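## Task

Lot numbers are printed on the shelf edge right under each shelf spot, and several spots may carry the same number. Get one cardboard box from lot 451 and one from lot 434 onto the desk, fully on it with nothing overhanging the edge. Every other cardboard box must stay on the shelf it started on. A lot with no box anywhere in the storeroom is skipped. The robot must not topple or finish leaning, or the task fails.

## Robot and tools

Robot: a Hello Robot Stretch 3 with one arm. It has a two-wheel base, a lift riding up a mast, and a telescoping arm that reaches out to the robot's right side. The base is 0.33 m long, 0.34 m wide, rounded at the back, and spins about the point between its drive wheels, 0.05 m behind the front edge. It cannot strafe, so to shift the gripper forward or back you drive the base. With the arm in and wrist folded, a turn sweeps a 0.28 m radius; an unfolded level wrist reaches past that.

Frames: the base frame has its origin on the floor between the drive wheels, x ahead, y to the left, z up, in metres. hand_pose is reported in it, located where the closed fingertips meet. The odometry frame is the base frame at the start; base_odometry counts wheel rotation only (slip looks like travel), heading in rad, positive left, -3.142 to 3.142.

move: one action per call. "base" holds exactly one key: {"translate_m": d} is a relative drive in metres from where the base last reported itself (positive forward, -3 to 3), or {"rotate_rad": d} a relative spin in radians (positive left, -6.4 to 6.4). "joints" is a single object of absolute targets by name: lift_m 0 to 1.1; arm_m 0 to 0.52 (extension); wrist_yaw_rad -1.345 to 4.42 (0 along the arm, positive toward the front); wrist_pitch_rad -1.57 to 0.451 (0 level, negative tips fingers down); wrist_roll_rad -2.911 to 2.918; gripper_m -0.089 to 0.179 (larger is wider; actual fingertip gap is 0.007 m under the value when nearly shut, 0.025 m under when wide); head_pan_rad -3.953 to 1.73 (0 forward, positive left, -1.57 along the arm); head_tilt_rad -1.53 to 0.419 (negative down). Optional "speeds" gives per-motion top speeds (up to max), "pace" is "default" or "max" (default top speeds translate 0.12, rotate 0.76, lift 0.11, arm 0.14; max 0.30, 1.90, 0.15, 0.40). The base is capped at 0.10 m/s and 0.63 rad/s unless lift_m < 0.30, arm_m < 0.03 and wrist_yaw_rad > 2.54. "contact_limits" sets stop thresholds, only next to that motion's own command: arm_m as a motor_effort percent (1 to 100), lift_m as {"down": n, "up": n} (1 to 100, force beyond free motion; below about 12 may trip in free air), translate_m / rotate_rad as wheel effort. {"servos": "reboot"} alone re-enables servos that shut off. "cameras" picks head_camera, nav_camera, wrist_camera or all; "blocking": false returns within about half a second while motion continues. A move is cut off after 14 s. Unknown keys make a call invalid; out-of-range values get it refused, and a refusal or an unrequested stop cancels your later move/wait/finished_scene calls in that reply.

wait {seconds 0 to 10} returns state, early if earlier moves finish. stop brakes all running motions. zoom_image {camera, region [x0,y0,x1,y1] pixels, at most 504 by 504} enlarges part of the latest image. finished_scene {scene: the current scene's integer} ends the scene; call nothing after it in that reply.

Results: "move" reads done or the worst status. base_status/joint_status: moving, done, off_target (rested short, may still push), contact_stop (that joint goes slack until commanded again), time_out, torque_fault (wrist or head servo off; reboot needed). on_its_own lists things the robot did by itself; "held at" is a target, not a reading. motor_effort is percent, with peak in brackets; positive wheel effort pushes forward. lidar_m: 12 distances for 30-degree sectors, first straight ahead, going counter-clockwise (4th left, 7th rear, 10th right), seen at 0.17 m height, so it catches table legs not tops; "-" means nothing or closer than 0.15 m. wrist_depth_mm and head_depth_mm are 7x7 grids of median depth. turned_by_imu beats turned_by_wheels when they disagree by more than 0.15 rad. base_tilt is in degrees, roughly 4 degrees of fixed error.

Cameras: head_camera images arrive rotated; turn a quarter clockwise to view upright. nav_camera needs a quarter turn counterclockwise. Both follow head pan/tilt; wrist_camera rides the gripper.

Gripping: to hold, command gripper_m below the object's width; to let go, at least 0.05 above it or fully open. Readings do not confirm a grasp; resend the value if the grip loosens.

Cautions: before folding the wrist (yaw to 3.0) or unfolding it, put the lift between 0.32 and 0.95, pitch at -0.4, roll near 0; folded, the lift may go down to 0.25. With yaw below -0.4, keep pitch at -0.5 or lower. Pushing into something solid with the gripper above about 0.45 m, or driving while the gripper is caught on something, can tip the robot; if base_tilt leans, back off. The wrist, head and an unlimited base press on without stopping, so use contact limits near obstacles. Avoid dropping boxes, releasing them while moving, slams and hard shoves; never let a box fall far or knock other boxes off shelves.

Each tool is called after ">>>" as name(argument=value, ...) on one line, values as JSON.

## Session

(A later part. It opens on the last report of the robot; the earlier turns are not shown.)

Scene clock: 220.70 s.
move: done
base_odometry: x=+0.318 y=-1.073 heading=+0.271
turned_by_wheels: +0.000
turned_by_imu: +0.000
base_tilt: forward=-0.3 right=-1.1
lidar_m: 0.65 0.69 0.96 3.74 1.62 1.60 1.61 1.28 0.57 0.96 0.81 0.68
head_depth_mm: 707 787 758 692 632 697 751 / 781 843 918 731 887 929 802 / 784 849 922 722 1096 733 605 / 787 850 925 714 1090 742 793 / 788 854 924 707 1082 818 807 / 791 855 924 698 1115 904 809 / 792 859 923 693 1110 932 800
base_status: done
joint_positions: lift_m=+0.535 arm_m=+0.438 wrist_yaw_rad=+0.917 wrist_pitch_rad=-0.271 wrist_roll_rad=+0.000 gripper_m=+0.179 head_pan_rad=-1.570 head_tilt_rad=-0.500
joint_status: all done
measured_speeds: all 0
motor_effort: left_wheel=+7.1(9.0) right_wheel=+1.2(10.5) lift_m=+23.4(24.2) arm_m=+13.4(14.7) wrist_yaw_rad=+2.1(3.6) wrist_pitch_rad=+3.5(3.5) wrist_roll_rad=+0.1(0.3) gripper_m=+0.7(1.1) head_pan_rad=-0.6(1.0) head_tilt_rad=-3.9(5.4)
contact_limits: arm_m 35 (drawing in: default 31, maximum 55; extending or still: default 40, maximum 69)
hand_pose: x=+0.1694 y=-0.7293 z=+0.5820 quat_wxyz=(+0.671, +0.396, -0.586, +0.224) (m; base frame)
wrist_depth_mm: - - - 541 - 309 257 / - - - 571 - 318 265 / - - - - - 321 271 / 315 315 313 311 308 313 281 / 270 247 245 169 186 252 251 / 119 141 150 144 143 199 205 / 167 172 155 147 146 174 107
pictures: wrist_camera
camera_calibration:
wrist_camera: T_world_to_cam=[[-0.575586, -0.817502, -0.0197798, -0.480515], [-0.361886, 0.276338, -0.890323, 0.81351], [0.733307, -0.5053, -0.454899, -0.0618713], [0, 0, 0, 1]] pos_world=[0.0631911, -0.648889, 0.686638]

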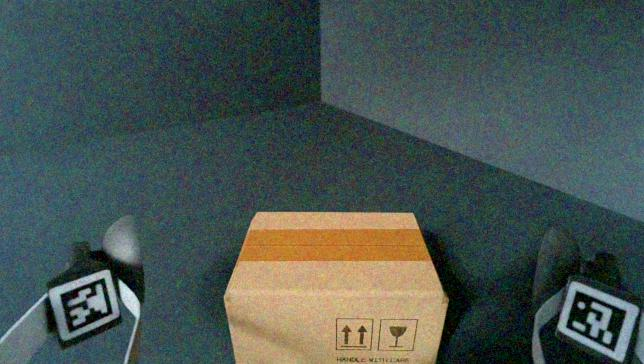

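>>> move(joints={"gripper_m":0.045})

>>> move(joints={"lift_m":0.6}, cameras=["wrist_camera"])

>>> move(joints={"arm_m":0.0,"wrist_yaw_rad":0.7}, cameras=["wrist_camera"])

>>> move(joints={"lift_m":0.75,"wrist_yaw_rad":3.0,"wrist_pitch_rad":-0.3,"head_pan_rad":-3.14,"head_tilt_rad":-0.4}, cameras=["wrist_camera","nav_camera"])

Scene clock: 234.10 s.
move: done
base_odometry: x=+0.318 y=-1.073 heading=+0.271
turned_by_wheels: +0.000
turned_by_imu: +0.000
base_tilt: forward=-0.3 right=-1.1
lidar_m: 0.66 0.69 0.97 3.74 1.62 1.60 1.61 1.29 0.57 0.96 0.81 0.67
head_depth_mm: 710 783 758 690 631 698 755 / 782 844 921 731 883 929 801 / 785 846 922 723 1094 736 604 / 785 846 927 713 1093 743 792 / 788 853 926 706 1089 856 810 / 790 852 915 696 1113 907 803 / 794 854 923 691 1112 931 802
base_status: not commanded
joint_positions: lift_m=+0.535 arm_m=+0.438 wrist_yaw_rad=+0.917 wrist_pitch_rad=-0.271 wrist_roll_rad=+0.000 gripper_m=+0.046 head_pan_rad=-1.570 head_tilt_rad=-0.500
joint_status: all done
measured_speeds: all 0
motor_effort: left_wheel=+7.3(7.8) right_wheel=+1.9(2.0) lift_m=+25.2(25.2) arm_m=+11.9(14.3) wrist_yaw_rad=+0.9(3.6) wrist_pitch_rad=+3.3(3.4) wrist_roll_rad=-0.1(0.3) gripper_m=-15.3(88.8) head_pan_rad=+0.2(0.6) head_tilt_rad=-4.2(5.5)
contact_limits: arm_m 35 (drawing in: default 31, maximum 55; extending or still: default 40, maximum 69)
hand_pose: x=+0.1695 y=-0.7293 z=+0.5820 quat_wxyz=(+0.671, +0.396, -0.586, +0.224) (m; base frame)
wrist_depth_mm: - - - 538 - 308 257 / - - - 576 - 317 265 / - - - - - 321 271 / 318 315 312 310 309 314 281 / 259 258 157 169 169 252 250 / 210 210 138 144 138 205 205 / 182 167 152 148 147 124 173
pictures: none

Scene clock: 235.53 s.
move: done
base_odometry: x=+0.318 y=-1.073 heading=+0.271
turned_by_wheels: +0.000
turned_by_imu: +0.000
base_tilt: forward=-0.3 right=-1.1
lidar_m: 0.66 0.69 0.97 3.74 1.62 1.59 1.61 1.28 0.57 0.96 0.81 0.67
head_depth_mm: 709 786 757 693 630 698 752 / 781 845 920 728 887 927 763 / 782 847 921 720 697 671 758 / 786 849 924 713 704 731 791 / 789 851 927 704 766 862 814 / 786 854 917 697 1120 883 808 / 795 856 918 691 1111 930 804
base_status: not commanded
joint_positions: lift_m=+0.600 arm_m=+0.438 wrist_yaw_rad=+0.917 wrist_pitch_rad=-0.273 wrist_roll_rad=+0.000 gripper_m=+0.046 head_pan_rad=-1.570 head_tilt_rad=-0.500
joint_status: all done
measured_speeds: all 0
motor_effort: left_wheel=+7.5(7.7) right_wheel=+1.9(2.2) lift_m=+31.5(34.0) arm_m=+11.3(12.7) wrist_yaw_rad=+1.6(3.3) wrist_pitch_rad=+3.9(4.0) wrist_roll_rad=+0.1(0.3) gripper_m=-14.8(15.5) head_pan_rad=+0.1(0.6) head_tilt_rad=-4.4(5.4)
contact_limits: arm_m 35 (drawing in: default 31, maximum 55; extending or still: default 40, maximum 69)
hand_pose: x=+0.1693 y=-0.7291 z=+0.6463 quat_wxyz=(+0.671, +0.397, -0.585, +0.224) (m; base frame)
wrist_depth_mm: - - - 538 - 308 258 / - - - 574 - 319 265 / - - - 595 - 317 272 / - - - - 458 325 285 / - - 156 170 168 328 292 / 300 298 138 145 138 292 282 / 260 237 146 149 147 123 249
pictures: wrist_camera
camera_calibration:
wrist_camera: T_world_to_cam=[[-0.575606, -0.817486, -0.0198502, -0.479171], [-0.363724, 0.277695, -0.889151, 0.871234], [0.732381, -0.504581, -0.457183, -0.0302], [0, 0, 0, 1]] pos_world=[0.0631934, -0.648891, 0.75134]

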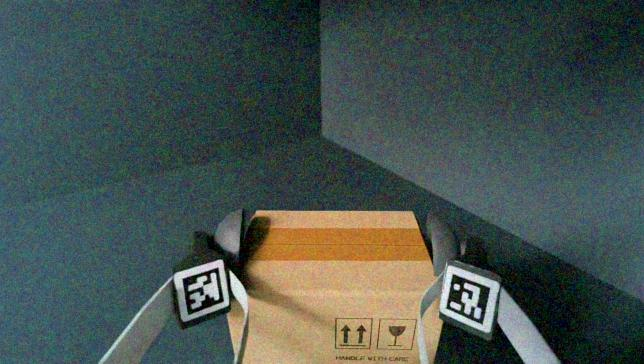

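Scene clock: 239.93 s.
move: done
base_odometry: x=+0.318 y=-1.073 heading=+0.271
turned_by_wheels: +0.000
turned_by_imu: +0.000
base_tilt: forward=-0.3 right=-1.1
lidar_m: 0.66 0.69 0.97 3.74 1.62 1.60 1.61 1.29 0.57 0.96 0.81 0.68
head_depth_mm: 708 788 757 691 631 696 751 / 781 842 923 731 882 927 801 / 785 848 922 722 1100 952 797 / 785 850 927 716 1089 945 798 / 787 850 928 705 1084 945 810 / 790 857 919 700 1114 939 807 / 793 853 924 690 1112 929 802
base_status: not commanded
joint_positions: lift_m=+0.600 arm_m=+0.001 wrist_yaw_rad=+0.703 wrist_pitch_rad=-0.273 wrist_roll_rad=+0.000 gripper_m=+0.046 head_pan_rad=-1.570 head_tilt_rad=-0.500
joint_status: all done
measured_speeds: all 0
motor_effort: left_wheel=+7.3(7.8) right_wheel=+1.5(2.3) lift_m=+25.2(32.2) arm_m=-12.4(14.6) wrist_yaw_rad=-3.1(7.2) wrist_pitch_rad=+3.8(4.0) wrist_roll_rad=+0.0(0.3) gripper_m=-15.3(15.9) head_pan_rad=+0.0(0.9) head_tilt_rad=-4.7(5.1)
hand_pose: x=+0.1338 y=-0.3289 z=+0.6463 quat_wxyz=(+0.691, +0.332, -0.624, +0.150) (m; base frame)
wrist_depth_mm: 449 - - - 797 - - / 457 - - - 866 - - / - - - - - - - / - - - - - - - / - - 156 169 169 332 - / - - 138 144 139 307 294 / - - 144 149 144 105 269
pictures: wrist_camera
camera_calibration:
wrist_camera: T_world_to_cam=[[-0.736243, -0.676425, -0.0198889, -0.104394], [-0.296408, 0.348762, -0.889105, 0.761524], [0.608349, -0.648702, -0.457271, 0.16695], [0, 0, 0, 1]] pos_world=[0.0472982, -0.227904, 0.75134]

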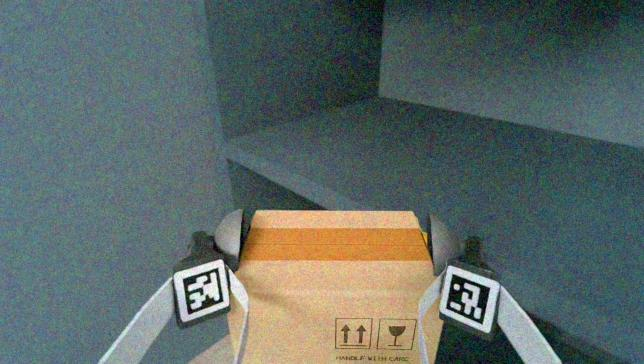

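Scene clock: 242.17 s.
move: done
base_odometry: x=+0.318 y=-1.073 heading=+0.271
turned_by_wheels: +0.000
turned_by_imu: +0.000
base_tilt: forward=-0.3 right=-1.1
lidar_m: 0.66 0.69 0.96 3.74 1.62 1.59 1.61 1.28 0.57 0.96 0.81 0.67
head_depth_mm: 1351 1443 1546 1652 1792 1813 1429 / 1362 1443 1542 1654 1777 1785 1429 / 1365 1440 1532 1657 1790 1798 1407 / 1359 1458 1555 1658 1802 1774 1411 / 1364 1457 1554 1671 1790 1759 1397 / 1385 1466 1573 1688 1815 1746 1398 / 1388 1469 1578 1679 1827 1622 1383
base_status: not commanded
joint_positions: lift_m=+0.750 arm_m=+0.001 wrist_yaw_rad=+2.997 wrist_pitch_rad=-0.322 wrist_roll_rad=+0.000 gripper_m=+0.046 head_pan_rad=-3.148 head_tilt_rad=-0.400
joint_status: all done
measured_speeds: translate_m=+0.000 rotate_rad=+0.000 lift_m=+0.000 arm_m=+0.000 wrist_yaw_rad=+0.000 wrist_pitch_rad=+0.000 wrist_roll_rad=+0.000 head_pan_rad=+0.024 head_tilt_rad=+0.000
motor_effort: left_wheel=+7.5(8.2) right_wheel=+1.7(2.2) lift_m=+31.8(34.1) arm_m=-10.4(12.8) wrist_yaw_rad=+2.0(5.4) wrist_pitch_rad=+3.6(6.4) wrist_roll_rad=-0.1(0.3) gripper_m=-14.8(15.6) head_pan_rad=+3.7(5.5) head_tilt_rad=+4.9(7.0)
hand_pose: x=+0.0127 y=+0.0874 z=+0.7847 quat_wxyz=(+0.164, +0.704, +0.063, +0.688) (m; base frame)
wrist_depth_mm: - 135 - - - - - / - 144 - - - - - / - 154 - - - - - / - 170 - - - - - / - 189 163 169 168 - - / - - 138 144 138 - - / - 960 149 148 148 124 -
pictures: nav_camera (sideways), wrist_camera
camera_calibration:
nav_camera: T_world_to_cam=[[-0.365374, -0.0146691, 0.930745, -1.16605], [-0.00909595, 0.999884, 0.012188, 0.0343617], [-0.930816, -0.00401281, -0.365466, 0.434536], [0, 0, 0, 1]] pos_world=[-0.0212603, -0.049719, 1.24369]
wrist_camera: T_world_to_cam=[[0.994194, -0.105364, -0.021844, 0.0203717], [-0.071527, -0.495439, -0.865693, 0.756045], [0.0803905, 0.862229, -0.500099, 0.48218], [0, 0, 0, 1]] pos_world=[-0.00493855, -0.0390289, 0.896086]

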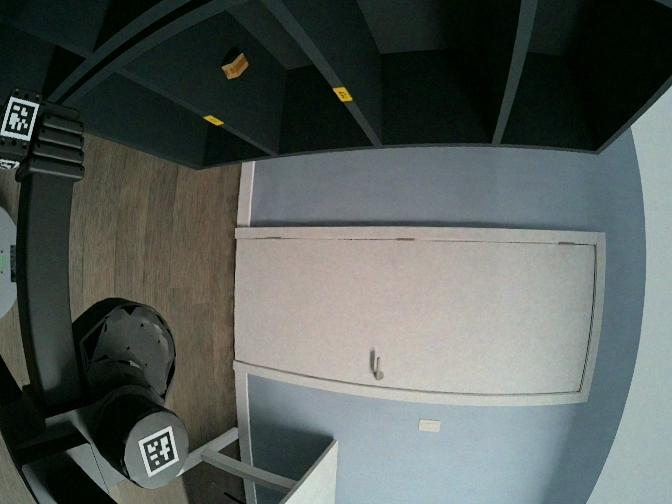

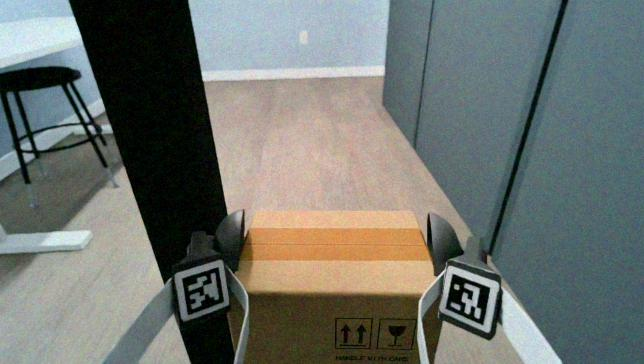

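>>> move(base={"rotate_rad":-1.487}, joints={"head_pan_rad":-1.57,"lift_m":0.85})

>>> move(base={"translate_m":-1.455}, speeds={"translate_m":0.2})

>>> move(base={"rotate_rad":-0.083})

>>> move(joints={"wrist_yaw_rad":0,"wrist_pitch_rad":-0.2}, cameras=["head_camera","nav_camera"])

Scene clock: 286.20 s.
move: done
base_odometry: x=+0.318 y=-1.073 heading=-1.216
turned_by_wheels: -1.487
turned_by_imu: -1.464
base_tilt: forward=-0.3 right=-1.3
lidar_m: 0.96 0.78 0.67 0.66 0.71 1.08 3.75 1.59 1.62 1.61 1.22 0.57
head_depth_mm: 1326 1396 1483 1602 1712 1799 1443 / 1335 1419 1512 1614 1750 1798 1424 / 1348 1430 1539 1645 1769 1782 1412 / 1370 1453 1548 1666 1800 1786 1416 / 1409 1500 1602 1709 1862 1756 1394 / 1416 1507 1608 1738 1851 1700 1388 / 1045 1109 1187 1258 1331 1482 1339
base_status: done
joint_positions: lift_m=+0.850 arm_m=+0.001 wrist_yaw_rad=+2.997 wrist_pitch_rad=-0.323 wrist_roll_rad=+0.000 gripper_m=+0.046 head_pan_rad=-1.569 head_tilt_rad=-0.399
joint_status: all done
measured_speeds: all 0
motor_effort: left_wheel=+7.8(12.6) right_wheel=-10.2(12.9) lift_m=+23.2(34.6) arm_m=-11.8(12.0) wrist_yaw_rad=+2.1(3.6) wrist_pitch_rad=+3.8(3.9) wrist_roll_rad=-0.1(0.3) gripper_m=-15.2(15.6) head_pan_rad=-2.9(5.3) head_tilt_rad=+3.0(5.2)
hand_pose: x=+0.0127 y=+0.0873 z=+0.8845 quat_wxyz=(+0.164, +0.704, +0.063, +0.688) (m; base frame)
wrist_depth_mm: - 135 - - 636 - - / - 144 - - 680 - - / - 155 170 737 737 - - / - 169 173 - - - - / - 184 163 169 168 - - / - - 138 144 138 - - / - - 149 148 147 121 -
pictures: none

Scene clock: 301.20 s.
move: time_out
base_odometry: x=-0.166 y=+0.234 heading=-1.216
turned_by_wheels: +0.000
turned_by_imu: -0.001
base_tilt: forward=-0.3 right=-1.1
lidar_m: 1.88 1.06 0.85 0.84 0.91 1.38 2.40 1.37 0.81 1.03 1.57 2.13
head_depth_mm: 1181 1259 1339 1421 1117 818 1430 / 1195 1272 1358 1447 1106 843 1382 / 1213 1286 1374 1462 1102 838 1365 / 1224 1302 1378 1464 1088 865 1411 / 1244 1327 1420 1483 1080 862 1321 / 1250 1341 1436 1526 1068 890 1395 / 1277 1358 1452 1547 1651 885 1393
base_status: translate_m time_out (by the wheels' count: -1.3933 of -1.4550)
joint_positions: lift_m=+0.850 arm_m=+0.001 wrist_yaw_rad=+2.997 wrist_pitch_rad=-0.323 wrist_roll_rad=+0.000 gripper_m=+0.046 head_pan_rad=-1.570 head_tilt_rad=-0.399
joint_status: not commanded
measured_speeds: all 0
motor_effort: left_wheel=-0.9(9.7) right_wheel=-0.4(14.8) lift_m=+30.5(32.1) arm_m=+0.4(13.3) wrist_yaw_rad=+2.1(3.9) wrist_pitch_rad=+3.9(4.0) wrist_roll_rad=+0.1(0.5) gripper_m=-14.6(15.7) head_pan_rad=-3.0(3.9) head_tilt_rad=-2.7(3.7)
hand_pose: x=+0.0126 y=+0.0873 z=+0.8845 quat_wxyz=(+0.164, +0.704, +0.063, +0.688) (m; base frame)
wrist_depth_mm: - 135 - - - 810 - / - 144 - - - 855 - / - 154 169 - - 931 - / - 171 - - - - - / - 190 162 169 169 - - / - - 138 144 139 - - / - - 149 149 147 - -
pictures: none

not run: a stop that you did not command came earlier in this reply.

not run: a stop that you did not command came earlier in this reply.

>>> move(base={"rotate_rad":-0.083})

>>> move(joints={"wrist_yaw_rad":0,"wrist_pitch_rad":-0.2}, cameras=["head_camera","nav_camera"])

Scene clock: 309.80 s.
move: done
base_odometry: x=-0.166 y=+0.234 heading=-1.299
turned_by_wheels: -0.083
turned_by_imu: -0.081
base_tilt: forward=-0.3 right=-1.2
lidar_m: 1.88 1.14 0.86 0.84 0.88 1.26 2.39 1.37 0.82 0.82 1.52 2.12
head_depth_mm: 1211 1280 1361 1444 1118 849 1347 / 1212 1282 1362 1454 1108 840 1386 / 1209 1288 1375 1466 1097 871 1376 / 1222 1294 1382 1468 1087 864 1400 / 1229 1300 1386 1464 1079 859 1400 / 1226 1307 1398 1476 1069 856 1326 / 1237 1310 1407 1508 1122 881 1390
base_status: done
joint_positions: lift_m=+0.850 arm_m=+0.001 wrist_yaw_rad=+2.997 wrist_pitch_rad=-0.323 wrist_roll_rad=+0.000 gripper_m=+0.046 head_pan_rad=-1.570 head_tilt_rad=-0.400
joint_status: not commanded
measured_speeds: all 0
motor_effort: left_wheel=+8.3(11.3) right_wheel=-9.9(12.9) lift_m=+30.1(31.0) arm_m=+3.7(4.3) wrist_yaw_rad=+1.0(2.9) wrist_pitch_rad=+3.8(3.9) wrist_roll_rad=+0.1(0.3) gripper_m=-14.6(15.4) head_pan_rad=-2.9(3.7) head_tilt_rad=-4.1(4.8)
hand_pose: x=+0.0126 y=+0.0873 z=+0.8845 quat_wxyz=(+0.164, +0.704, +0.063, +0.688) (m; base frame)
wrist_depth_mm: - 135 - - - 849 - / - 144 - - - 897 - / - 154 169 - - 982 - / - 170 193 - - - - / - 190 163 169 169 - - / - - 138 144 139 - - / - - 149 149 147 - -
pictures: none

Scene clock: 312.30 s.
move: done
base_odometry: x=-0.166 y=+0.234 heading=-1.299
turned_by_wheels: +0.000
turned_by_imu: +0.000
base_tilt: forward=-0.2 right=-1.2
lidar_m: 1.88 1.13 0.86 0.84 0.88 1.25 2.39 1.37 0.81 0.82 1.52 2.12
head_depth_mm: 1200 1282 1372 1449 1116 849 1342 / 1214 1289 1375 1457 1104 844 1376 / 1213 1290 1371 1467 1099 869 444 / 1222 1296 1382 1469 1087 865 442 / 1225 1301 1392 1461 1076 860 1285 / 1219 1303 1386 1468 1071 854 1327 / 1234 1304 1397 1507 1120 883 1383
base_status: not commanded
joint_positions: lift_m=+0.850 arm_m=+0.001 wrist_yaw_rad=+0.003 wrist_pitch_rad=-0.231 wrist_roll_rad=+0.000 gripper_m=+0.046 head_pan_rad=-1.570 head_tilt_rad=-0.400
joint_status: all done
measured_speeds: all 0
motor_effort: left_wheel=+7.8(8.6) right_wheel=-9.5(10.5) lift_m=+29.4(30.9) arm_m=+6.4(6.4) wrist_yaw_rad=-3.6(7.2) wrist_pitch_rad=+5.3(7.3) wrist_roll_rad=+0.0(0.3) gripper_m=-14.7(15.4) head_pan_rad=-3.2(3.6) head_tilt_rad=-4.2(4.8)
hand_pose: x=-0.0208 y=-0.3894 z=+0.9065 quat_wxyz=(+0.703, +0.083, -0.702, -0.081) (m; base frame)
wrist_depth_mm: - - - - - - - / - - - - - - - / - - - - - - - / - - - - - - - / - - 156 169 169 - - / - - 138 144 139 - - / - - 146 149 147 124 -
pictures: head_camera (sideways), nav_camera (sideways)
camera_calibration:
head_camera: T_world_to_cam=[[-0.0465753, 0.340198, -0.9392, 1.23806], [0.997507, -0.0340611, -0.0618045, 0.0739772], [-0.0530159, -0.939737, -0.337764, 0.395558], [0, 0, 0, 1]] pos_world=[0.00484103, -0.0469445, 1.30096]
nav_camera: T_world_to_cam=[[0.0173371, -0.364945, 0.930867, -1.16853], [-0.999791, -0.0163802, 0.012199, 0.0404335], [0.0107959, -0.930885, -0.365153, 0.428419], [0, 0, 0, 1]] pos_world=[0.0560588, -0.0269777, 1.24369]

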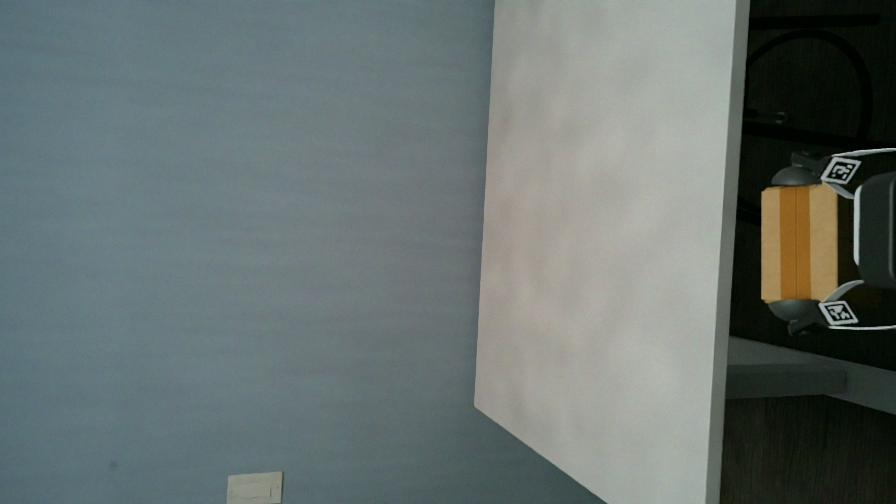

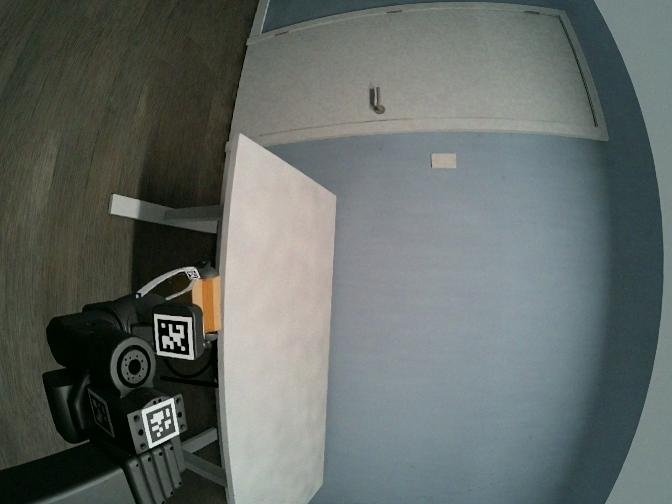

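>>> move(joints={"arm_m":0.4}, contact_limits={"arm_m":35})

>>> move(joints={"lift_m":0.73}, cameras=["wrist_camera"])

>>> move(joints={"lift_m":0.685}, speeds={"lift_m":0.02}, contact_limits={"lift_m":{"down":14}}, cameras=["wrist_camera","head_camera"])

Scene clock: 328.03 s.
move: done
base_odometry: x=-0.166 y=+0.234 heading=-1.299
turned_by_wheels: +0.000
turned_by_imu: +0.000
base_tilt: forward=-0.3 right=-1.1
lidar_m: 1.88 1.14 0.86 0.84 0.88 1.25 2.39 1.37 0.81 0.82 1.52 2.12
head_depth_mm: 1203 1282 1370 1463 1113 346 - / 1211 1279 1372 1459 478 345 1301 / 1216 1283 1368 1462 531 871 1367 / 1212 1296 1382 1465 556 861 1397 / 1218 1304 1387 1455 1073 861 1396 / 1229 1299 1394 1471 1068 853 1320 / 1229 1307 1403 1502 1124 882 1381
base_status: not commanded
joint_positions: lift_m=+0.850 arm_m=+0.400 wrist_yaw_rad=+0.003 wrist_pitch_rad=-0.231 wrist_roll_rad=+0.000 gripper_m=+0.046 head_pan_rad=-1.570 head_tilt_rad=-0.400
joint_status: all done
measured_speeds: all 0
motor_effort: left_wheel=+8.1(8.5) right_wheel=-9.4(10.4) lift_m=+28.5(29.9) arm_m=+13.0(15.3) wrist_yaw_rad=-2.7(4.6) wrist_pitch_rad=+5.3(5.4) wrist_roll_rad=-0.3(0.3) gripper_m=-15.1(15.6) head_pan_rad=-2.4(3.5) head_tilt_rad=-3.2(4.6)
contact_limits: arm_m 35 (drawing in: default 31, maximum 55; extending or still: default 40, maximum 69)
hand_pose: x=-0.0208 y=-0.7889 z=+0.9066 quat_wxyz=(+0.703, +0.083, -0.702, -0.081) (m; base frame)
wrist_depth_mm: - - - - - - - / 811 - - - - - - / 864 - - - - - - / 942 - - - - - - / - - 157 169 168 - - / - - 138 144 139 - - / - - 143 149 144 105 -
pictures: none

Scene clock: 329.97 s.
move: done
base_odometry: x=-0.166 y=+0.234 heading=-1.299
turned_by_wheels: +0.000
turned_by_imu: +0.000
base_tilt: forward=-0.3 right=-1.1
lidar_m: 1.88 1.14 0.86 0.84 0.88 1.25 2.39 1.37 0.81 0.82 1.52 2.11
head_depth_mm: 1210 1287 1369 1446 1118 846 1348 / 1210 1283 1372 1461 1110 811 383 / 1204 1288 1373 1455 1096 568 1372 / 1221 1292 1374 1458 1088 595 1396 / 1217 1299 1388 1463 1082 859 1400 / 1237 1307 1394 1474 1067 857 1318 / 1228 1305 1399 1506 1126 880 1392
base_status: not commanded
joint_positions: lift_m=+0.730 arm_m=+0.400 wrist_yaw_rad=+0.003 wrist_pitch_rad=-0.231 wrist_roll_rad=+0.000 gripper_m=+0.046 head_pan_rad=-1.570 head_tilt_rad=-0.400
joint_status: all done
measured_speeds: all 0
motor_effort: left_wheel=+7.6(8.5) right_wheel=-9.8(10.3) lift_m=+24.3(28.6) arm_m=+11.4(13.3) wrist_yaw_rad=-3.1(4.1) wrist_pitch_rad=+5.2(5.3) wrist_roll_rad=-0.1(0.3) gripper_m=-15.4(15.8) head_pan_rad=-2.5(3.3) head_tilt_rad=-2.5(3.7)
contact_limits: arm_m 35 (drawing in: default 31, maximum 55; extending or still: default 40, maximum 69)
hand_pose: x=-0.0208 y=-0.7889 z=+0.7867 quat_wxyz=(+0.703, +0.083, -0.702, -0.081) (m; base frame)
wrist_depth_mm: - - - - - - - / 818 - - - - - - / 876 - - - - - - / - - - - - - - / - - 156 169 169 - - / - - 138 145 139 - - / - - 143 149 145 105 -
pictures: wrist_camera
camera_calibration:
wrist_camera: T_world_to_cam=[[-0.99887, -0.043913, -0.0181903, -0.0344635], [-0.0019014, 0.41931, -0.907841, 1.07743], [0.0474934, -0.906781, -0.418919, -0.218691], [0, 0, 0, 1]] pos_world=[-0.0219896, -0.651596, 0.885899]

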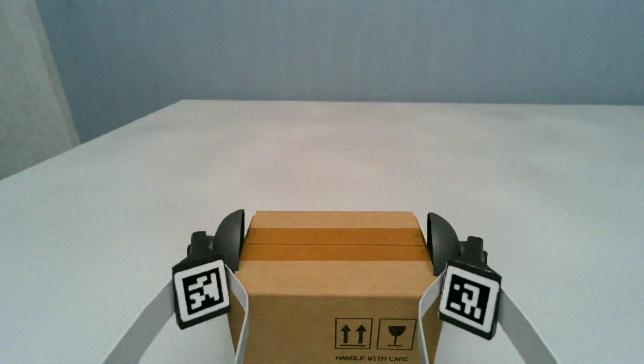

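Scene clock: 332.60 s.
move: done
base_odometry: x=-0.166 y=+0.234 heading=-1.299
turned_by_wheels: +0.000
turned_by_imu: +0.000
base_tilt: forward=-0.4 right=-1.2
lidar_m: 1.88 1.13 0.86 0.84 0.88 1.25 2.40 1.37 0.81 0.82 1.52 2.11
head_depth_mm: 1207 1281 1368 1449 1115 849 1352 / 1210 1285 1381 1466 1110 841 454 / 1207 1289 1385 1461 1097 585 1299 / 1220 1301 1384 1474 1092 610 1380 / 1223 1300 1385 1459 1083 860 1394 / 1234 1301 1393 1461 1077 856 1326 / 1236 1310 1405 1515 1120 888 1389
base_status: not commanded
joint_positions: lift_m=+0.685 arm_m=+0.400 wrist_yaw_rad=+0.003 wrist_pitch_rad=-0.124 wrist_roll_rad=+0.000 gripper_m=+0.046 head_pan_rad=-1.570 head_tilt_rad=-0.400
joint_status: all done
measured_speeds: all 0
on_its_own: wrist_pitch_rad is at rest, and its effort (-14.5) is outside its rest range (-8 to +12)
motor_effort: left_wheel=+8.3(8.6) right_wheel=-9.4(10.2) lift_m=+13.8(26.3) arm_m=+9.7(12.0) wrist_yaw_rad=-2.8(4.0) wrist_pitch_rad=-14.5(14.8) wrist_roll_rad=-0.1(0.3) gripper_m=-15.5(15.6) head_pan_rad=-2.3(3.4) head_tilt_rad=-2.7(3.3)
contact_limits: arm_m 35 (drawing in: default 31, maximum 55; extending or still: default 40, maximum 69); lift_m down 14 (down: maximum 72; up: maximum 65)
hand_pose: x=-0.0207 y=-0.7963 z=+0.7681 quat_wxyz=(+0.706, +0.045, -0.705, -0.043) (m; base frame)
wrist_depth_mm: - - - - - - - / 818 - - - - - - / 845 - - - - - - / - - - - - - - / - - 156 169 169 - - / - - 138 144 137 - - / - - 142 142 141 105 -
pictures: head_camera (sideways), wrist_camera
camera_calibration:
head_camera: T_world_to_cam=[[-0.0465624, 0.340495, -0.939093, 1.23784], [0.997508, -0.0340456, -0.061803, 0.0739698], [-0.0530156, -0.93963, -0.338061, 0.395917], [0, 0, 0, 1]] pos_world=[0.00484107, -0.0469432, 1.30086]
wrist_camera: T_world_to_cam=[[-0.998865, -0.0456371, -0.0136331, -0.0399739], [-0.0017079, 0.320364, -0.947293, 1.01521], [0.0475992, -0.946195, -0.320078, -0.340443], [0, 0, 0, 1]] pos_world=[-0.0219899, -0.649185, 0.852186]

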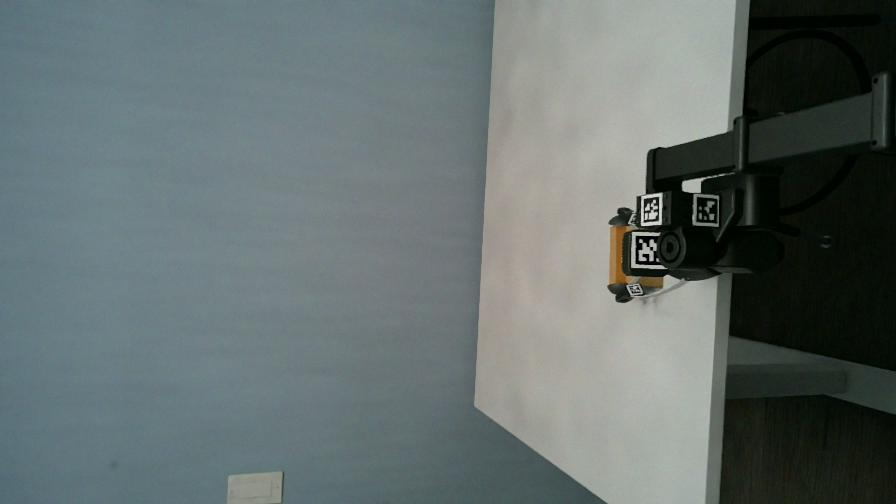

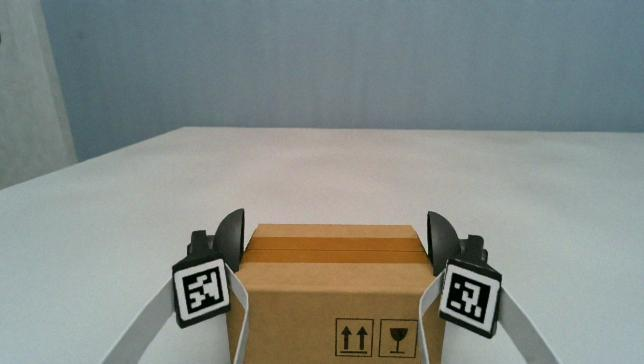

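>>> move(joints={"lift_m":0.708}, speeds={"lift_m":0.03})

>>> move(joints={"gripper_m":0.179}, cameras=["wrist_camera"])

>>> move(joints={"arm_m":0.0,"lift_m":0.72}, cameras=["wrist_camera"])

>>> move(joints={"wrist_yaw_rad":3.0,"wrist_pitch_rad":-0.4,"gripper_m":0.04,"head_pan_rad":1.57,"head_tilt_rad":-0.35}, cameras=["nav_camera"])

Scene clock: 343.03 s.
move: done
base_odometry: x=-0.166 y=+0.234 heading=-1.299
turned_by_wheels: +0.000
turned_by_imu: +0.000
base_tilt: forward=-0.3 right=-1.2
lidar_m: 1.88 1.13 0.86 0.84 0.88 1.25 2.39 1.37 0.82 0.82 1.53 2.12
head_depth_mm: 1206 1273 1369 1452 1117 851 1349 / 1211 1281 1370 1460 1104 812 417 / 1208 1283 1380 1462 1097 575 1332 / 1216 1292 1378 1466 1085 602 1401 / 1219 1305 1381 1459 1076 856 1399 / 1223 1303 1399 1463 1070 855 1310 / 1225 1304 1405 1503 1121 884 1384
base_status: not commanded
joint_positions: lift_m=+0.708 arm_m=+0.400 wrist_yaw_rad=+0.003 wrist_pitch_rad=-0.208 wrist_roll_rad=+0.000 gripper_m=+0.046 head_pan_rad=-1.570 head_tilt_rad=-0.400
joint_status: all done
measured_speeds: all 0
motor_effort: left_wheel=+7.5(8.3) right_wheel=-8.3(9.7) lift_m=+30.3(31.0) arm_m=+6.6(7.8) wrist_yaw_rad=-2.7(4.6) wrist_pitch_rad=+1.0(14.4) wrist_roll_rad=+0.1(0.3) gripper_m=-14.9(15.3) head_pan_rad=-2.0(2.8) head_tilt_rad=-1.2(2.7)
contact_limits: arm_m 35 (drawing in: default 31, maximum 55; extending or still: default 40, maximum 69)
hand_pose: x=-0.0208 y=-0.7907 z=+0.7702 quat_wxyz=(+0.704, +0.075, -0.703, -0.073) (m; base frame)
wrist_depth_mm: - - - - - - - / 818 - - - - - - / 852 - - - - - - / - - - - - - - / - - 159 167 166 - - / - - 138 145 138 - - / - - 143 146 143 105 -
pictures: none

Scene clock: 344.90 s.
move: done
base_odometry: x=-0.166 y=+0.234 heading=-1.299
turned_by_wheels: +0.000
turned_by_imu: +0.000
base_tilt: forward=-0.2 right=-1.1
lidar_m: 1.88 1.14 0.86 0.83 0.88 1.25 2.39 1.37 0.81 0.82 1.53 2.12
head_depth_mm: 1206 1277 1364 1459 1112 845 1341 / 1208 1283 1371 1452 1105 812 415 / 1213 1289 1376 1462 1096 575 1329 / 1213 1295 1388 1468 1087 602 1405 / 1222 1299 1391 1458 1076 856 1395 / 1227 1305 1395 1470 1072 850 1318 / 1230 1310 1400 1498 1121 882 1389
base_status: not commanded
joint_positions: lift_m=+0.708 arm_m=+0.400 wrist_yaw_rad=+0.003 wrist_pitch_rad=-0.214 wrist_roll_rad=+0.000 gripper_m=+0.179 head_pan_rad=-1.570 head_tilt_rad=-0.400
joint_status: all done
measured_speeds: all 0
motor_effort: left_wheel=+7.7(8.1) right_wheel=-8.3(9.2) lift_m=+29.8(31.1) arm_m=+4.8(6.8) wrist_yaw_rad=-3.1(4.3) wrist_pitch_rad=+2.1(2.2) wrist_roll_rad=+0.1(0.3) gripper_m=+0.2(85.0) head_pan_rad=-2.4(3.2) head_tilt_rad=-1.3(2.1)
contact_limits: arm_m 35 (drawing in: default 31, maximum 55; extending or still: default 40, maximum 69)
hand_pose: x=-0.0208 y=-0.7903 z=+0.7688 quat_wxyz=(+0.703, +0.077, -0.703, -0.075) (m; base frame)
wrist_depth_mm: - - - - - - - / 819 - - - - - - / 846 - - - - - - / - - - - - - - / - 142 - 164 171 - - / - 126 140 143 138 - - / - - 147 147 144 - 105
pictures: wrist_camera
camera_calibration:
wrist_camera: T_world_to_cam=[[-0.998879, -0.0439973, -0.0174537, -0.0355081], [-0.00180004, 0.403787, -0.914851, 1.055], [0.0472986, -0.913794, -0.403414, -0.244825], [0, 0, 0, 1]] pos_world=[-0.0219894, -0.651278, 0.865781]

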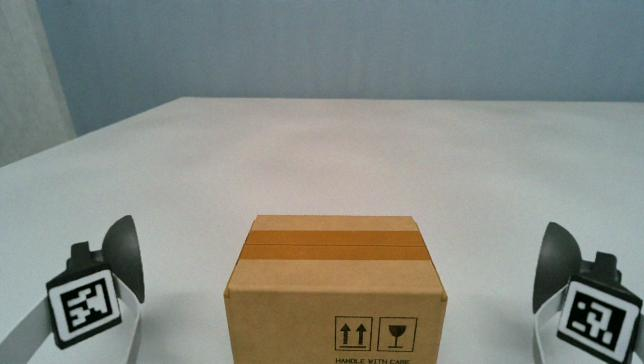

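Scene clock: 349.03 s.
move: done
base_odometry: x=-0.166 y=+0.234 heading=-1.299
turned_by_wheels: +0.000
turned_by_imu: +0.000
base_tilt: forward=-0.4 right=-1.1
lidar_m: 1.88 1.13 0.86 0.84 0.88 1.25 2.39 1.38 0.81 0.82 1.53 2.11
head_depth_mm: 1210 1280 1369 1450 1114 847 1347 / 1207 1281 1377 1453 1106 842 1377 / 1210 1286 1373 1467 1095 870 1376 / 1216 1299 1379 1463 1087 854 1396 / 1228 1293 1397 1461 1077 857 1391 / 1222 1304 1397 1463 1065 855 1321 / 1231 1312 1402 1517 1120 881 1391
base_status: not commanded
joint_positions: lift_m=+0.720 arm_m=+0.001 wrist_yaw_rad=+0.003 wrist_pitch_rad=-0.214 wrist_roll_rad=+0.000 gripper_m=+0.179 head_pan_rad=-1.570 head_tilt_rad=-0.400
joint_status: all done
measured_speeds: all 0
motor_effort: left_wheel=+7.1(8.2) right_wheel=-8.4(9.6) lift_m=+26.0(33.6) arm_m=-12.6(14.6) wrist_yaw_rad=-3.1(4.7) wrist_pitch_rad=+2.2(2.3) wrist_roll_rad=+0.0(0.3) gripper_m=+0.5(1.1) head_pan_rad=-2.1(3.3) head_tilt_rad=-0.3(1.6)
hand_pose: x=-0.0208 y=-0.3908 z=+0.7806 quat_wxyz=(+0.703, +0.077, -0.703, -0.075) (m; base frame)
wrist_depth_mm: - - - - - - - / - - - - - - - / - - - 510 - - - / - - - - - - - / - - - - - - - / 123 - - - - - - / - - - - - - 105
pictures: wrist_camera
camera_calibration:
wrist_camera: T_world_to_cam=[[-0.998879, -0.0439839, -0.0174872, -0.0176952], [-0.00180005, 0.404485, -0.914543, 0.904519], [0.0472985, -0.913486, -0.404111, 0.125633], [0, 0, 0, 1]] pos_world=[-0.0219894, -0.251879, 0.877682]

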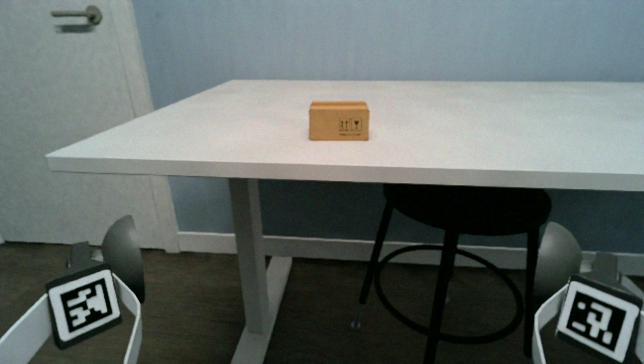

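Scene clock: 351.97 s.
move: done
base_odometry: x=-0.166 y=+0.234 heading=-1.299
turned_by_wheels: +0.000
turned_by_imu: +0.000
base_tilt: forward=-0.4 right=-1.1
lidar_m: 1.88 1.14 0.86 0.84 0.88 1.25 2.39 1.37 0.81 0.82 1.52 2.11
head_depth_mm: 691 727 769 816 871 931 1006 / 693 731 774 819 877 932 1005 / 696 734 776 823 880 944 1013 / 701 741 780 828 883 945 1020 / 701 741 783 835 888 951 1027 / 706 744 789 836 894 959 1027 / 707 748 791 837 901 965 1038
base_status: not commanded
joint_positions: lift_m=+0.720 arm_m=+0.001 wrist_yaw_rad=+2.997 wrist_pitch_rad=-0.412 wrist_roll_rad=+0.000 gripper_m=+0.040 head_pan_rad=+1.578 head_tilt_rad=-0.350
joint_status: all done
measured_speeds: translate_m=+0.000 rotate_rad=+0.000 lift_m=+0.000 arm_m=+0.000 wrist_yaw_rad=+0.000 wrist_pitch_rad=+0.000 wrist_roll_rad=+0.000 head_pan_rad=-0.024 head_tilt_rad=+0.000
motor_effort: left_wheel=+7.4(8.0) right_wheel=-8.9(9.1) lift_m=+23.9(25.8) arm_m=-11.1(13.2) wrist_yaw_rad=+2.1(5.0) wrist_pitch_rad=+1.9(4.9) wrist_roll_rad=-0.2(0.4) gripper_m=+0.4(83.1) head_pan_rad=-2.9(5.1) head_tilt_rad=+5.6(8.2)
hand_pose: x=+0.0112 y=+0.0772 z=+0.7340 quat_wxyz=(+0.195, +0.700, +0.095, +0.680) (m; base frame)
wrist_depth_mm: - 137 - - - 839 - / - 147 - - - 925 - / - 162 171 - - - - / - 185 - - - - - / - - 201 - - - - / - - 127 - 129 - - / 900 935 260 895 877 889 875
pictures: nav_camera (sideways)
camera_calibration:
nav_camera: T_world_to_cam=[[-0.0193271, 0.317866, 0.947939, -1.19057], [0.999669, 0.0222482, 0.0129215, 0.0272348], [-0.0169826, 0.947875, -0.318191, 0.367476], [0, 0, 0, 1]] pos_world=[-0.0439955, 0.0295157, 1.24517]

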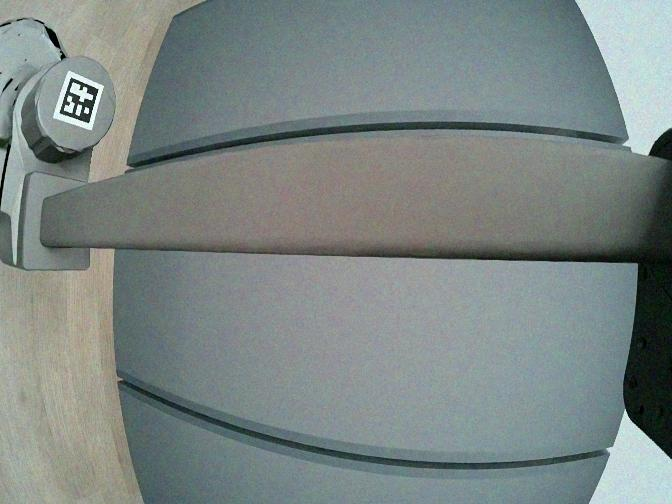

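>>> move(joints={"lift_m":0.28,"wrist_pitch_rad":-0.4,"head_pan_rad":-3.14,"head_tilt_rad":-0.2}, base={"translate_m":-1.1}, cameras=["nav_camera"])

>>> move(joints={"head_pan_rad":1.57,"head_tilt_rad":-0.2}, cameras=["nav_camera"])

Scene clock: 397.30 s.
move: done
base_odometry: x=-0.462 y=+1.293 heading=-1.298
turned_by_wheels: +0.000
turned_by_imu: -0.001
base_tilt: forward=-0.3 right=-1.3
lidar_m: 2.93 1.21 0.91 0.89 0.94 1.33 1.30 1.37 1.43 0.95 1.08 1.17
head_depth_mm: 1162 1195 1231 1268 1294 1340 1399 / 1167 1203 1237 1274 1308 1353 1390 / 1172 1198 1234 1266 1316 1359 1397 / 1177 1208 1237 1284 1318 1353 1411 / 1182 1209 1238 1284 1317 1363 1411 / 1181 1213 1249 1288 1331 1380 1419 / 1182 1211 1252 1294 1331 1366 1411
base_status: done
joint_positions: lift_m=+0.280 arm_m=+0.001 wrist_yaw_rad=+2.997 wrist_pitch_rad=-0.414 wrist_roll_rad=+0.000 gripper_m=+0.040 head_pan_rad=-3.140 head_tilt_rad=-0.200
joint_status: all done
measured_speeds: all 0
motor_effort: left_wheel=-1.2(10.1) right_wheel=-12.2(14.8) lift_m=+23.8(26.9) arm_m=-4.0(10.4) wrist_yaw_rad=+1.5(3.5) wrist_pitch_rad=+2.1(5.0) wrist_roll_rad=+0.0(0.4) gripper_m=-0.2(1.1) head_pan_rad=+3.1(5.6) head_tilt_rad=-2.0(7.8)
hand_pose: x=+0.0112 y=+0.0771 z=+0.2936 quat_wxyz=(+0.195, +0.700, +0.095, +0.680) (m; base frame)
wrist_depth_mm: - 137 162 - - - 879 / - 147 173 - - - - / 928 162 824 896 897 897 870 / 740 186 661 716 705 695 693 / 597 578 202 571 562 585 572 / 514 509 127 301 130 496 494 / 433 281 259 270 424 435 430
pictures: nav_camera (sideways)
camera_calibration:
nav_camera: T_world_to_cam=[[-0.172806, -0.0173582, 0.984803, -1.23779], [-0.0145212, 0.999781, 0.0150742, 0.0306425], [-0.984849, -0.0116956, -0.17302, 0.184458], [0, 0, 0, 1]] pos_world=[-0.031789, -0.0499643, 1.25043]

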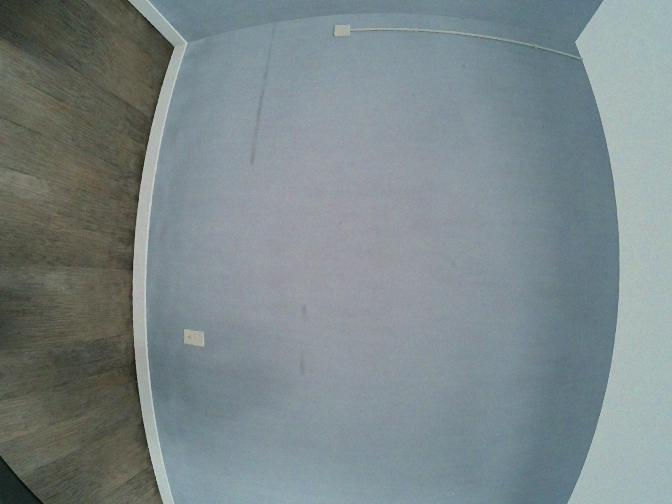

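Scene clock: 400.83 s.
move: done
base_odometry: x=-0.462 y=+1.293 heading=-1.298
turned_by_wheels: +0.000
turned_by_imu: +0.000
base_tilt: forward=-0.2 right=-1.2
lidar_m: 2.92 1.21 0.91 0.89 0.93 1.34 1.30 1.37 1.43 0.95 1.07 1.17
head_depth_mm: 774 796 819 843 873 898 928 / 783 800 821 849 875 899 930 / - 803 827 855 876 905 936 / - 808 831 857 884 909 941 / - 811 834 862 884 917 941 / - 814 841 862 888 919 950 / - 2177 2258 2325 2386 2167 1705
base_status: not commanded
joint_positions: lift_m=+0.280 arm_m=+0.001 wrist_yaw_rad=+2.997 wrist_pitch_rad=-0.414 wrist_roll_rad=+0.000 gripper_m=+0.040 head_pan_rad=+1.578 head_tilt_rad=-0.200
joint_status: all done
measured_speeds: translate_m=+0.000 rotate_rad=+0.000 lift_m=+0.000 arm_m=+0.000 wrist_yaw_rad=+0.000 wrist_pitch_rad=+0.000 wrist_roll_rad=+0.000 head_pan_rad=-0.024 head_tilt_rad=+0.000
motor_effort: left_wheel=-1.2(2.0) right_wheel=-12.5(12.6) lift_m=+23.9(24.9) arm_m=-2.5(5.1) wrist_yaw_rad=+2.3(3.6) wrist_pitch_rad=+2.1(2.2) wrist_roll_rad=+0.0(0.4) gripper_m=+0.1(1.0) head_pan_rad=-3.1(5.3) head_tilt_rad=-1.7(4.9)
hand_pose: x=+0.0112 y=+0.0771 z=+0.2936 quat_wxyz=(+0.195, +0.700, +0.095, +0.680) (m; base frame)
wrist_depth_mm: - 137 161 - - - 877 / - 147 173 - - - - / 951 161 819 903 878 879 884 / 732 186 650 706 703 697 695 / 604 574 202 567 565 582 580 / 513 512 127 300 129 497 493 / 437 281 258 269 424 433 431
pictures: nav_camera (sideways)
camera_calibration:
nav_camera: T_world_to_cam=[[-0.0183251, 0.172706, 0.984803, -1.23875], [0.999684, 0.0200983, 0.0150774, 0.0244723], [-0.0171889, 0.984768, -0.17302, 0.178463], [0, 0, 0, 1]] pos_world=[-0.0440971, 0.0377014, 1.25043]

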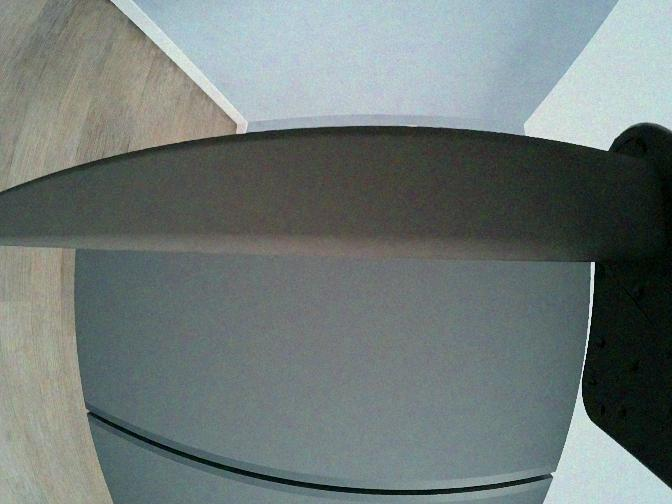

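>>> move(base={"translate_m":-0.6}, cameras=["nav_camera","head_camera"])

Scene clock: 417.33 s.
move: done
base_odometry: x=-0.624 y=+1.871 heading=-1.298
turned_by_wheels: +0.000
turned_by_imu: +0.000
base_tilt: forward=-0.4 right=-1.2
lidar_m: 2.99 1.25 0.97 2.35 0.96 0.73 0.71 0.75 1.06 1.37 1.15 1.90
head_depth_mm: 998 966 949 926 913 940 964 / 2138 2173 2266 2318 2357 1337 1311 / - 2186 2245 2330 2380 2363 1720 / - 2195 2266 2332 2423 2304 1728 / - 2208 2293 2348 2409 2313 1704 / - 2221 2285 2342 2441 2294 1699 / - 1847 1877 1926 1967 1985 1700
base_status: done
joint_positions: lift_m=+0.280 arm_m=+0.001 wrist_yaw_rad=+2.997 wrist_pitch_rad=-0.414 wrist_roll_rad=+0.000 gripper_m=+0.040 head_pan_rad=+1.570 head_tilt_rad=-0.200
joint_status: not commanded
measured_speeds: all 0
motor_effort: left_wheel=-3.3(9.8) right_wheel=-8.1(15.4) lift_m=+25.6(26.3) arm_m=+1.6(2.1) wrist_yaw_rad=+0.9(4.1) wrist_pitch_rad=+2.1(2.2) wrist_roll_rad=+0.1(0.3) gripper_m=+0.1(1.1) head_pan_rad=-2.6(3.8) head_tilt_rad=-0.8(2.1)
hand_pose: x=+0.0112 y=+0.0771 z=+0.2936 quat_wxyz=(+0.195, +0.700, +0.095, +0.680) (m; base frame)
wrist_depth_mm: - 137 - - - - - / - 147 - - - - - / 867 161 871 918 901 876 874 / 730 185 666 710 705 705 702 / 599 575 203 570 563 577 569 / 515 514 127 301 129 494 495 / 430 282 257 271 426 431 431
pictures: head_camera (sideways), nav_camera (sideways)
camera_calibration:
head_camera: T_world_to_cam=[[0.0461564, -0.14703, -0.988055, 1.30135], [-0.997439, 0.0473057, -0.0536342, 0.0755499], [0.0546264, 0.988, -0.14447, 0.143308], [0, 0, 0, 1]] pos_world=[0.0074623, 0.0461748, 1.31056]
nav_camera: T_world_to_cam=[[-0.0169265, 0.172847, 0.984803, -1.23875], [0.999813, 0.0120857, 0.0150633, 0.024446], [-0.00929844, 0.984875, -0.173019, 0.178433], [0, 0, 0, 1]] pos_world=[-0.0437499, 0.0380836, 1.25043]

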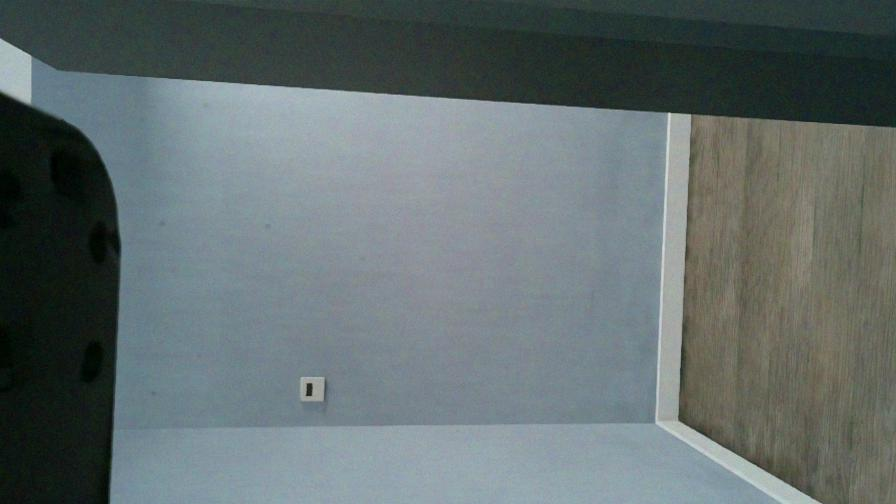

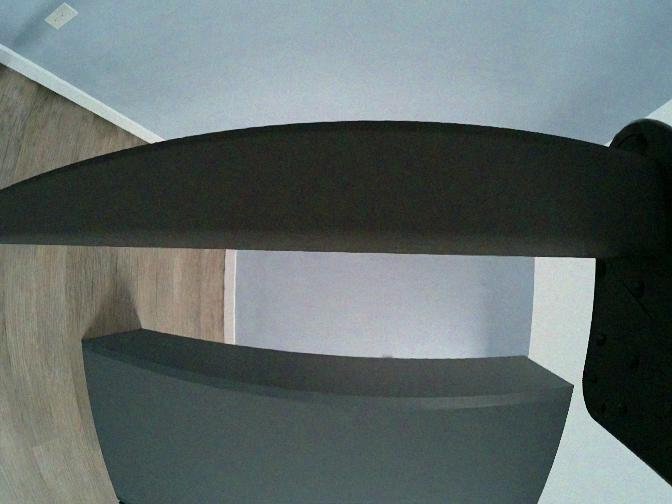

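>>> move(base={"rotate_rad":1.571}, pace="max")

>>> move(base={"translate_m":1.75}, pace="max")

>>> move(base={"rotate_rad":-1.571}, pace="max")

>>> move(joints={"head_pan_rad":-1.0,"head_tilt_rad":-0.45}, cameras=["nav_camera","head_camera"])

Scene clock: 432.43 s.
move: done
base_odometry: x=-0.624 y=+1.871 heading=+0.272
turned_by_wheels: +1.571
turned_by_imu: +1.539
base_tilt: forward=-0.3 right=-1.2
lidar_m: 1.34 0.98 0.73 0.71 0.74 1.03 1.36 1.15 1.49 3.24 1.27 0.97
head_depth_mm: 619 636 653 675 695 715 740 / 620 634 654 674 693 717 741 / - 636 654 674 696 717 740 / - 636 653 674 697 716 744 / - 636 656 676 697 718 742 / - 637 656 674 697 718 743 / - 638 654 675 696 718 742
base_status: done
joint_positions: lift_m=+0.280 arm_m=+0.001 wrist_yaw_rad=+2.997 wrist_pitch_rad=-0.414 wrist_roll_rad=+0.000 gripper_m=+0.040 head_pan_rad=+1.570 head_tilt_rad=-0.200
joint_status: not commanded
measured_speeds: all 0
motor_effort: left_wheel=-7.2(14.7) right_wheel=+8.4(14.2) lift_m=+26.2(26.9) arm_m=-5.9(5.9) wrist_yaw_rad=+2.5(3.2) wrist_pitch_rad=+2.1(2.2) wrist_roll_rad=+0.0(0.3) gripper_m=+0.4(1.2) head_pan_rad=-2.4(3.2) head_tilt_rad=-0.3(1.3)
hand_pose: x=+0.0111 y=+0.0770 z=+0.2936 quat_wxyz=(+0.195, +0.700, +0.095, +0.680) (m; base frame)
wrist_depth_mm: - 137 - - - - - / - 147 - - - - - / - 162 172 819 817 832 834 / 729 186 658 709 695 709 701 / 605 573 202 580 563 583 580 / 519 513 126 300 129 496 496 / 435 281 259 270 423 434 431
pictures: none

Scene clock: 439.67 s.
move: done
base_odometry: x=+1.062 y=+2.342 heading=+0.272
turned_by_wheels: +0.000
turned_by_imu: +0.002
base_tilt: forward=-0.3 right=-1.1
lidar_m: 0.64 0.67 0.68 0.66 0.69 0.97 2.76 0.51 0.53 2.20 0.89 0.66
head_depth_mm: 572 587 605 624 644 665 685 / 575 589 605 623 645 664 685 / - 588 608 623 645 665 686 / - 590 607 624 645 665 686 / - 591 607 625 645 666 686 / - 590 608 626 646 666 691 / - 590 609 626 645 667 687
base_status: done
joint_positions: lift_m=+0.280 arm_m=+0.001 wrist_yaw_rad=+2.997 wrist_pitch_rad=-0.414 wrist_roll_rad=+0.000 gripper_m=+0.040 head_pan_rad=+1.570 head_tilt_rad=-0.200
joint_status: not commanded
measured_speeds: all 0
motor_effort: left_wheel=-0.8(11.2) right_wheel=+9.8(17.5) lift_m=+26.8(27.6) arm_m=-9.7(13.2) wrist_yaw_rad=+1.8(3.4) wrist_pitch_rad=+2.1(2.2) wrist_roll_rad=-0.2(0.4) gripper_m=+0.5(1.1) head_pan_rad=-2.2(3.1) head_tilt_rad=+0.3(1.3)
hand_pose: x=+0.0111 y=+0.0771 z=+0.2936 quat_wxyz=(+0.195, +0.700, +0.095, +0.680) (m; base frame)
wrist_depth_mm: 609 137 629 630 - - 691 / - 147 - - - - 738 / - 161 170 - - 793 792 / 730 186 663 722 710 693 696 / 604 576 202 573 563 573 575 / 512 505 127 300 129 496 490 / 435 281 257 270 427 434 429
pictures: none

Scene clock: 441.80 s.
move: done
base_odometry: x=+1.062 y=+2.342 heading=-1.298
turned_by_wheels: -1.571
turned_by_imu: -1.541
base_tilt: forward=-0.3 right=-1.2
lidar_m: 2.12 0.88 0.66 0.64 0.68 0.68 0.66 0.69 0.99 2.75 0.51 1.21
head_depth_mm: 556 571 587 606 623 642 663 / 558 572 589 606 624 645 665 / - 573 591 607 627 648 667 / - 575 592 611 629 650 671 / - 577 594 613 632 651 673 / - 579 596 614 634 654 676 / - 580 598 617 637 656 677
base_status: done
joint_positions: lift_m=+0.280 arm_m=+0.001 wrist_yaw_rad=+2.997 wrist_pitch_rad=-0.414 wrist_roll_rad=+0.000 gripper_m=+0.040 head_pan_rad=+1.570 head_tilt_rad=-0.200
joint_status: not commanded
measured_speeds: all 0
motor_effort: left_wheel=+6.4(14.7) right_wheel=-7.6(15.0) lift_m=+27.7(28.1) arm_m=-12.7(13.4) wrist_yaw_rad=+1.6(2.9) wrist_pitch_rad=+2.1(2.2) wrist_roll_rad=+0.1(0.3) gripper_m=+0.4(0.8) head_pan_rad=-2.0(2.9) head_tilt_rad=-0.1(1.3)
hand_pose: x=+0.0111 y=+0.0771 z=+0.2936 quat_wxyz=(+0.195, +0.700, +0.095, +0.680) (m; base frame)
wrist_depth_mm: - 137 - - - - - / - 148 - - - - - / - 161 169 - - - 793 / 698 185 220 711 707 696 696 / 609 581 201 567 566 583 580 / 512 512 127 302 129 493 495 / 432 281 257 269 424 431 427
pictures: none

Scene clock: 444.50 s.
move: done
base_odometry: x=+1.062 y=+2.342 heading=-1.298
turned_by_wheels: +0.000
turned_by_imu: +0.000
base_tilt: forward=-0.4 right=-1.1
lidar_m: 2.13 0.88 0.66 0.64 0.68 0.68 0.66 0.70 0.99 2.76 0.51 1.21
head_depth_mm: 2634 2767 2877 2998 2289 1692 1373 / 692 2855 2979 3249 2241 1699 1362 / 575 632 706 793 911 1065 1278 / 492 533 582 642 715 806 922 / 431 461 497 540 592 652 726 / 398 430 467 516 569 915 772 / 698 1110 1178 766 1182 977 1157
base_status: not commanded
joint_positions: lift_m=+0.280 arm_m=+0.001 wrist_yaw_rad=+2.997 wrist_pitch_rad=-0.414 wrist_roll_rad=+0.000 gripper_m=+0.040 head_pan_rad=-1.008 head_tilt_rad=-0.454
joint_status: all done
measured_speeds: translate_m=+0.000 rotate_rad=+0.000 lift_m=+0.000 arm_m=+0.000 wrist_yaw_rad=+0.000 wrist_pitch_rad=+0.000 wrist_roll_rad=+0.000 head_pan_rad=+0.024 head_tilt_rad=+0.000
motor_effort: left_wheel=+7.0(7.2) right_wheel=-8.1(8.8) lift_m=+27.2(28.0) arm_m=-11.6(13.1) wrist_yaw_rad=+0.7(3.2) wrist_pitch_rad=+2.1(2.2) wrist_roll_rad=-0.1(0.3) gripper_m=+0.1(0.9) head_pan_rad=+4.2(5.0) head_tilt_rad=+2.7(7.1)
hand_pose: x=+0.0111 y=+0.0771 z=+0.2936 quat_wxyz=(+0.195, +0.700, +0.095, +0.680) (m; base frame)
wrist_depth_mm: - 137 - - - - - / - 147 - - - - - / - 161 169 - - - 787 / 711 186 220 710 698 697 690 / 600 586 203 574 562 582 575 / 516 506 127 302 129 498 495 / 432 281 258 269 423 435 429
pictures: head_camera (sideways), nav_camera (sideways)
camera_calibration:
head_camera: T_world_to_cam=[[-0.247644, 0.305906, -0.91929, 1.21326], [0.860463, 0.505531, -0.063574, 0.0771894], [0.445282, -0.806759, -0.388413, 0.458362], [0, 0, 0, 1]] pos_world=[0.0299367, -0.0403777, 1.29828]
nav_camera: T_world_to_cam=[[0.235847, -0.341931, 0.909648, -1.14214], [-0.837005, -0.547077, 0.0113701, 0.0405229], [0.49376, -0.764061, -0.415225, 0.490615], [0, 0, 0, 1]] pos_world=[0.0610417, 0.0064973, 1.2422]

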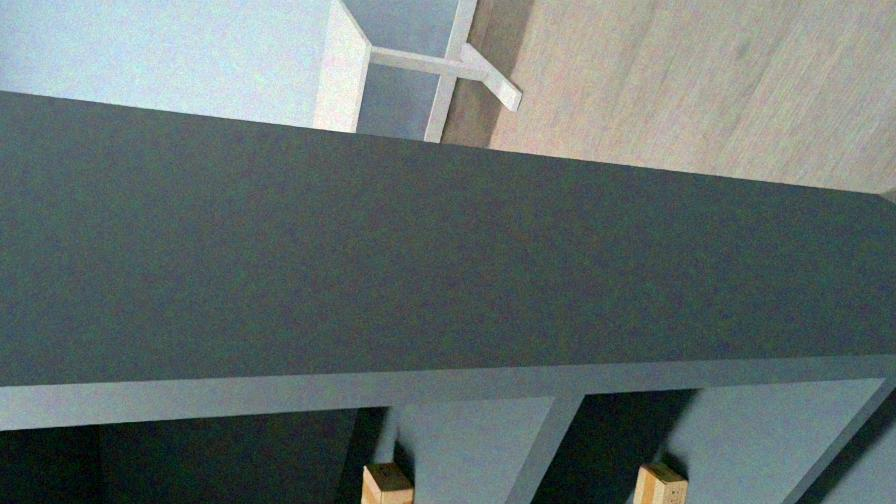

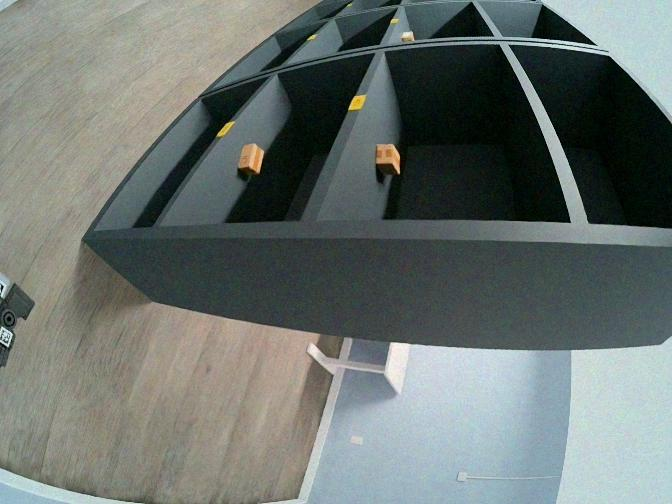

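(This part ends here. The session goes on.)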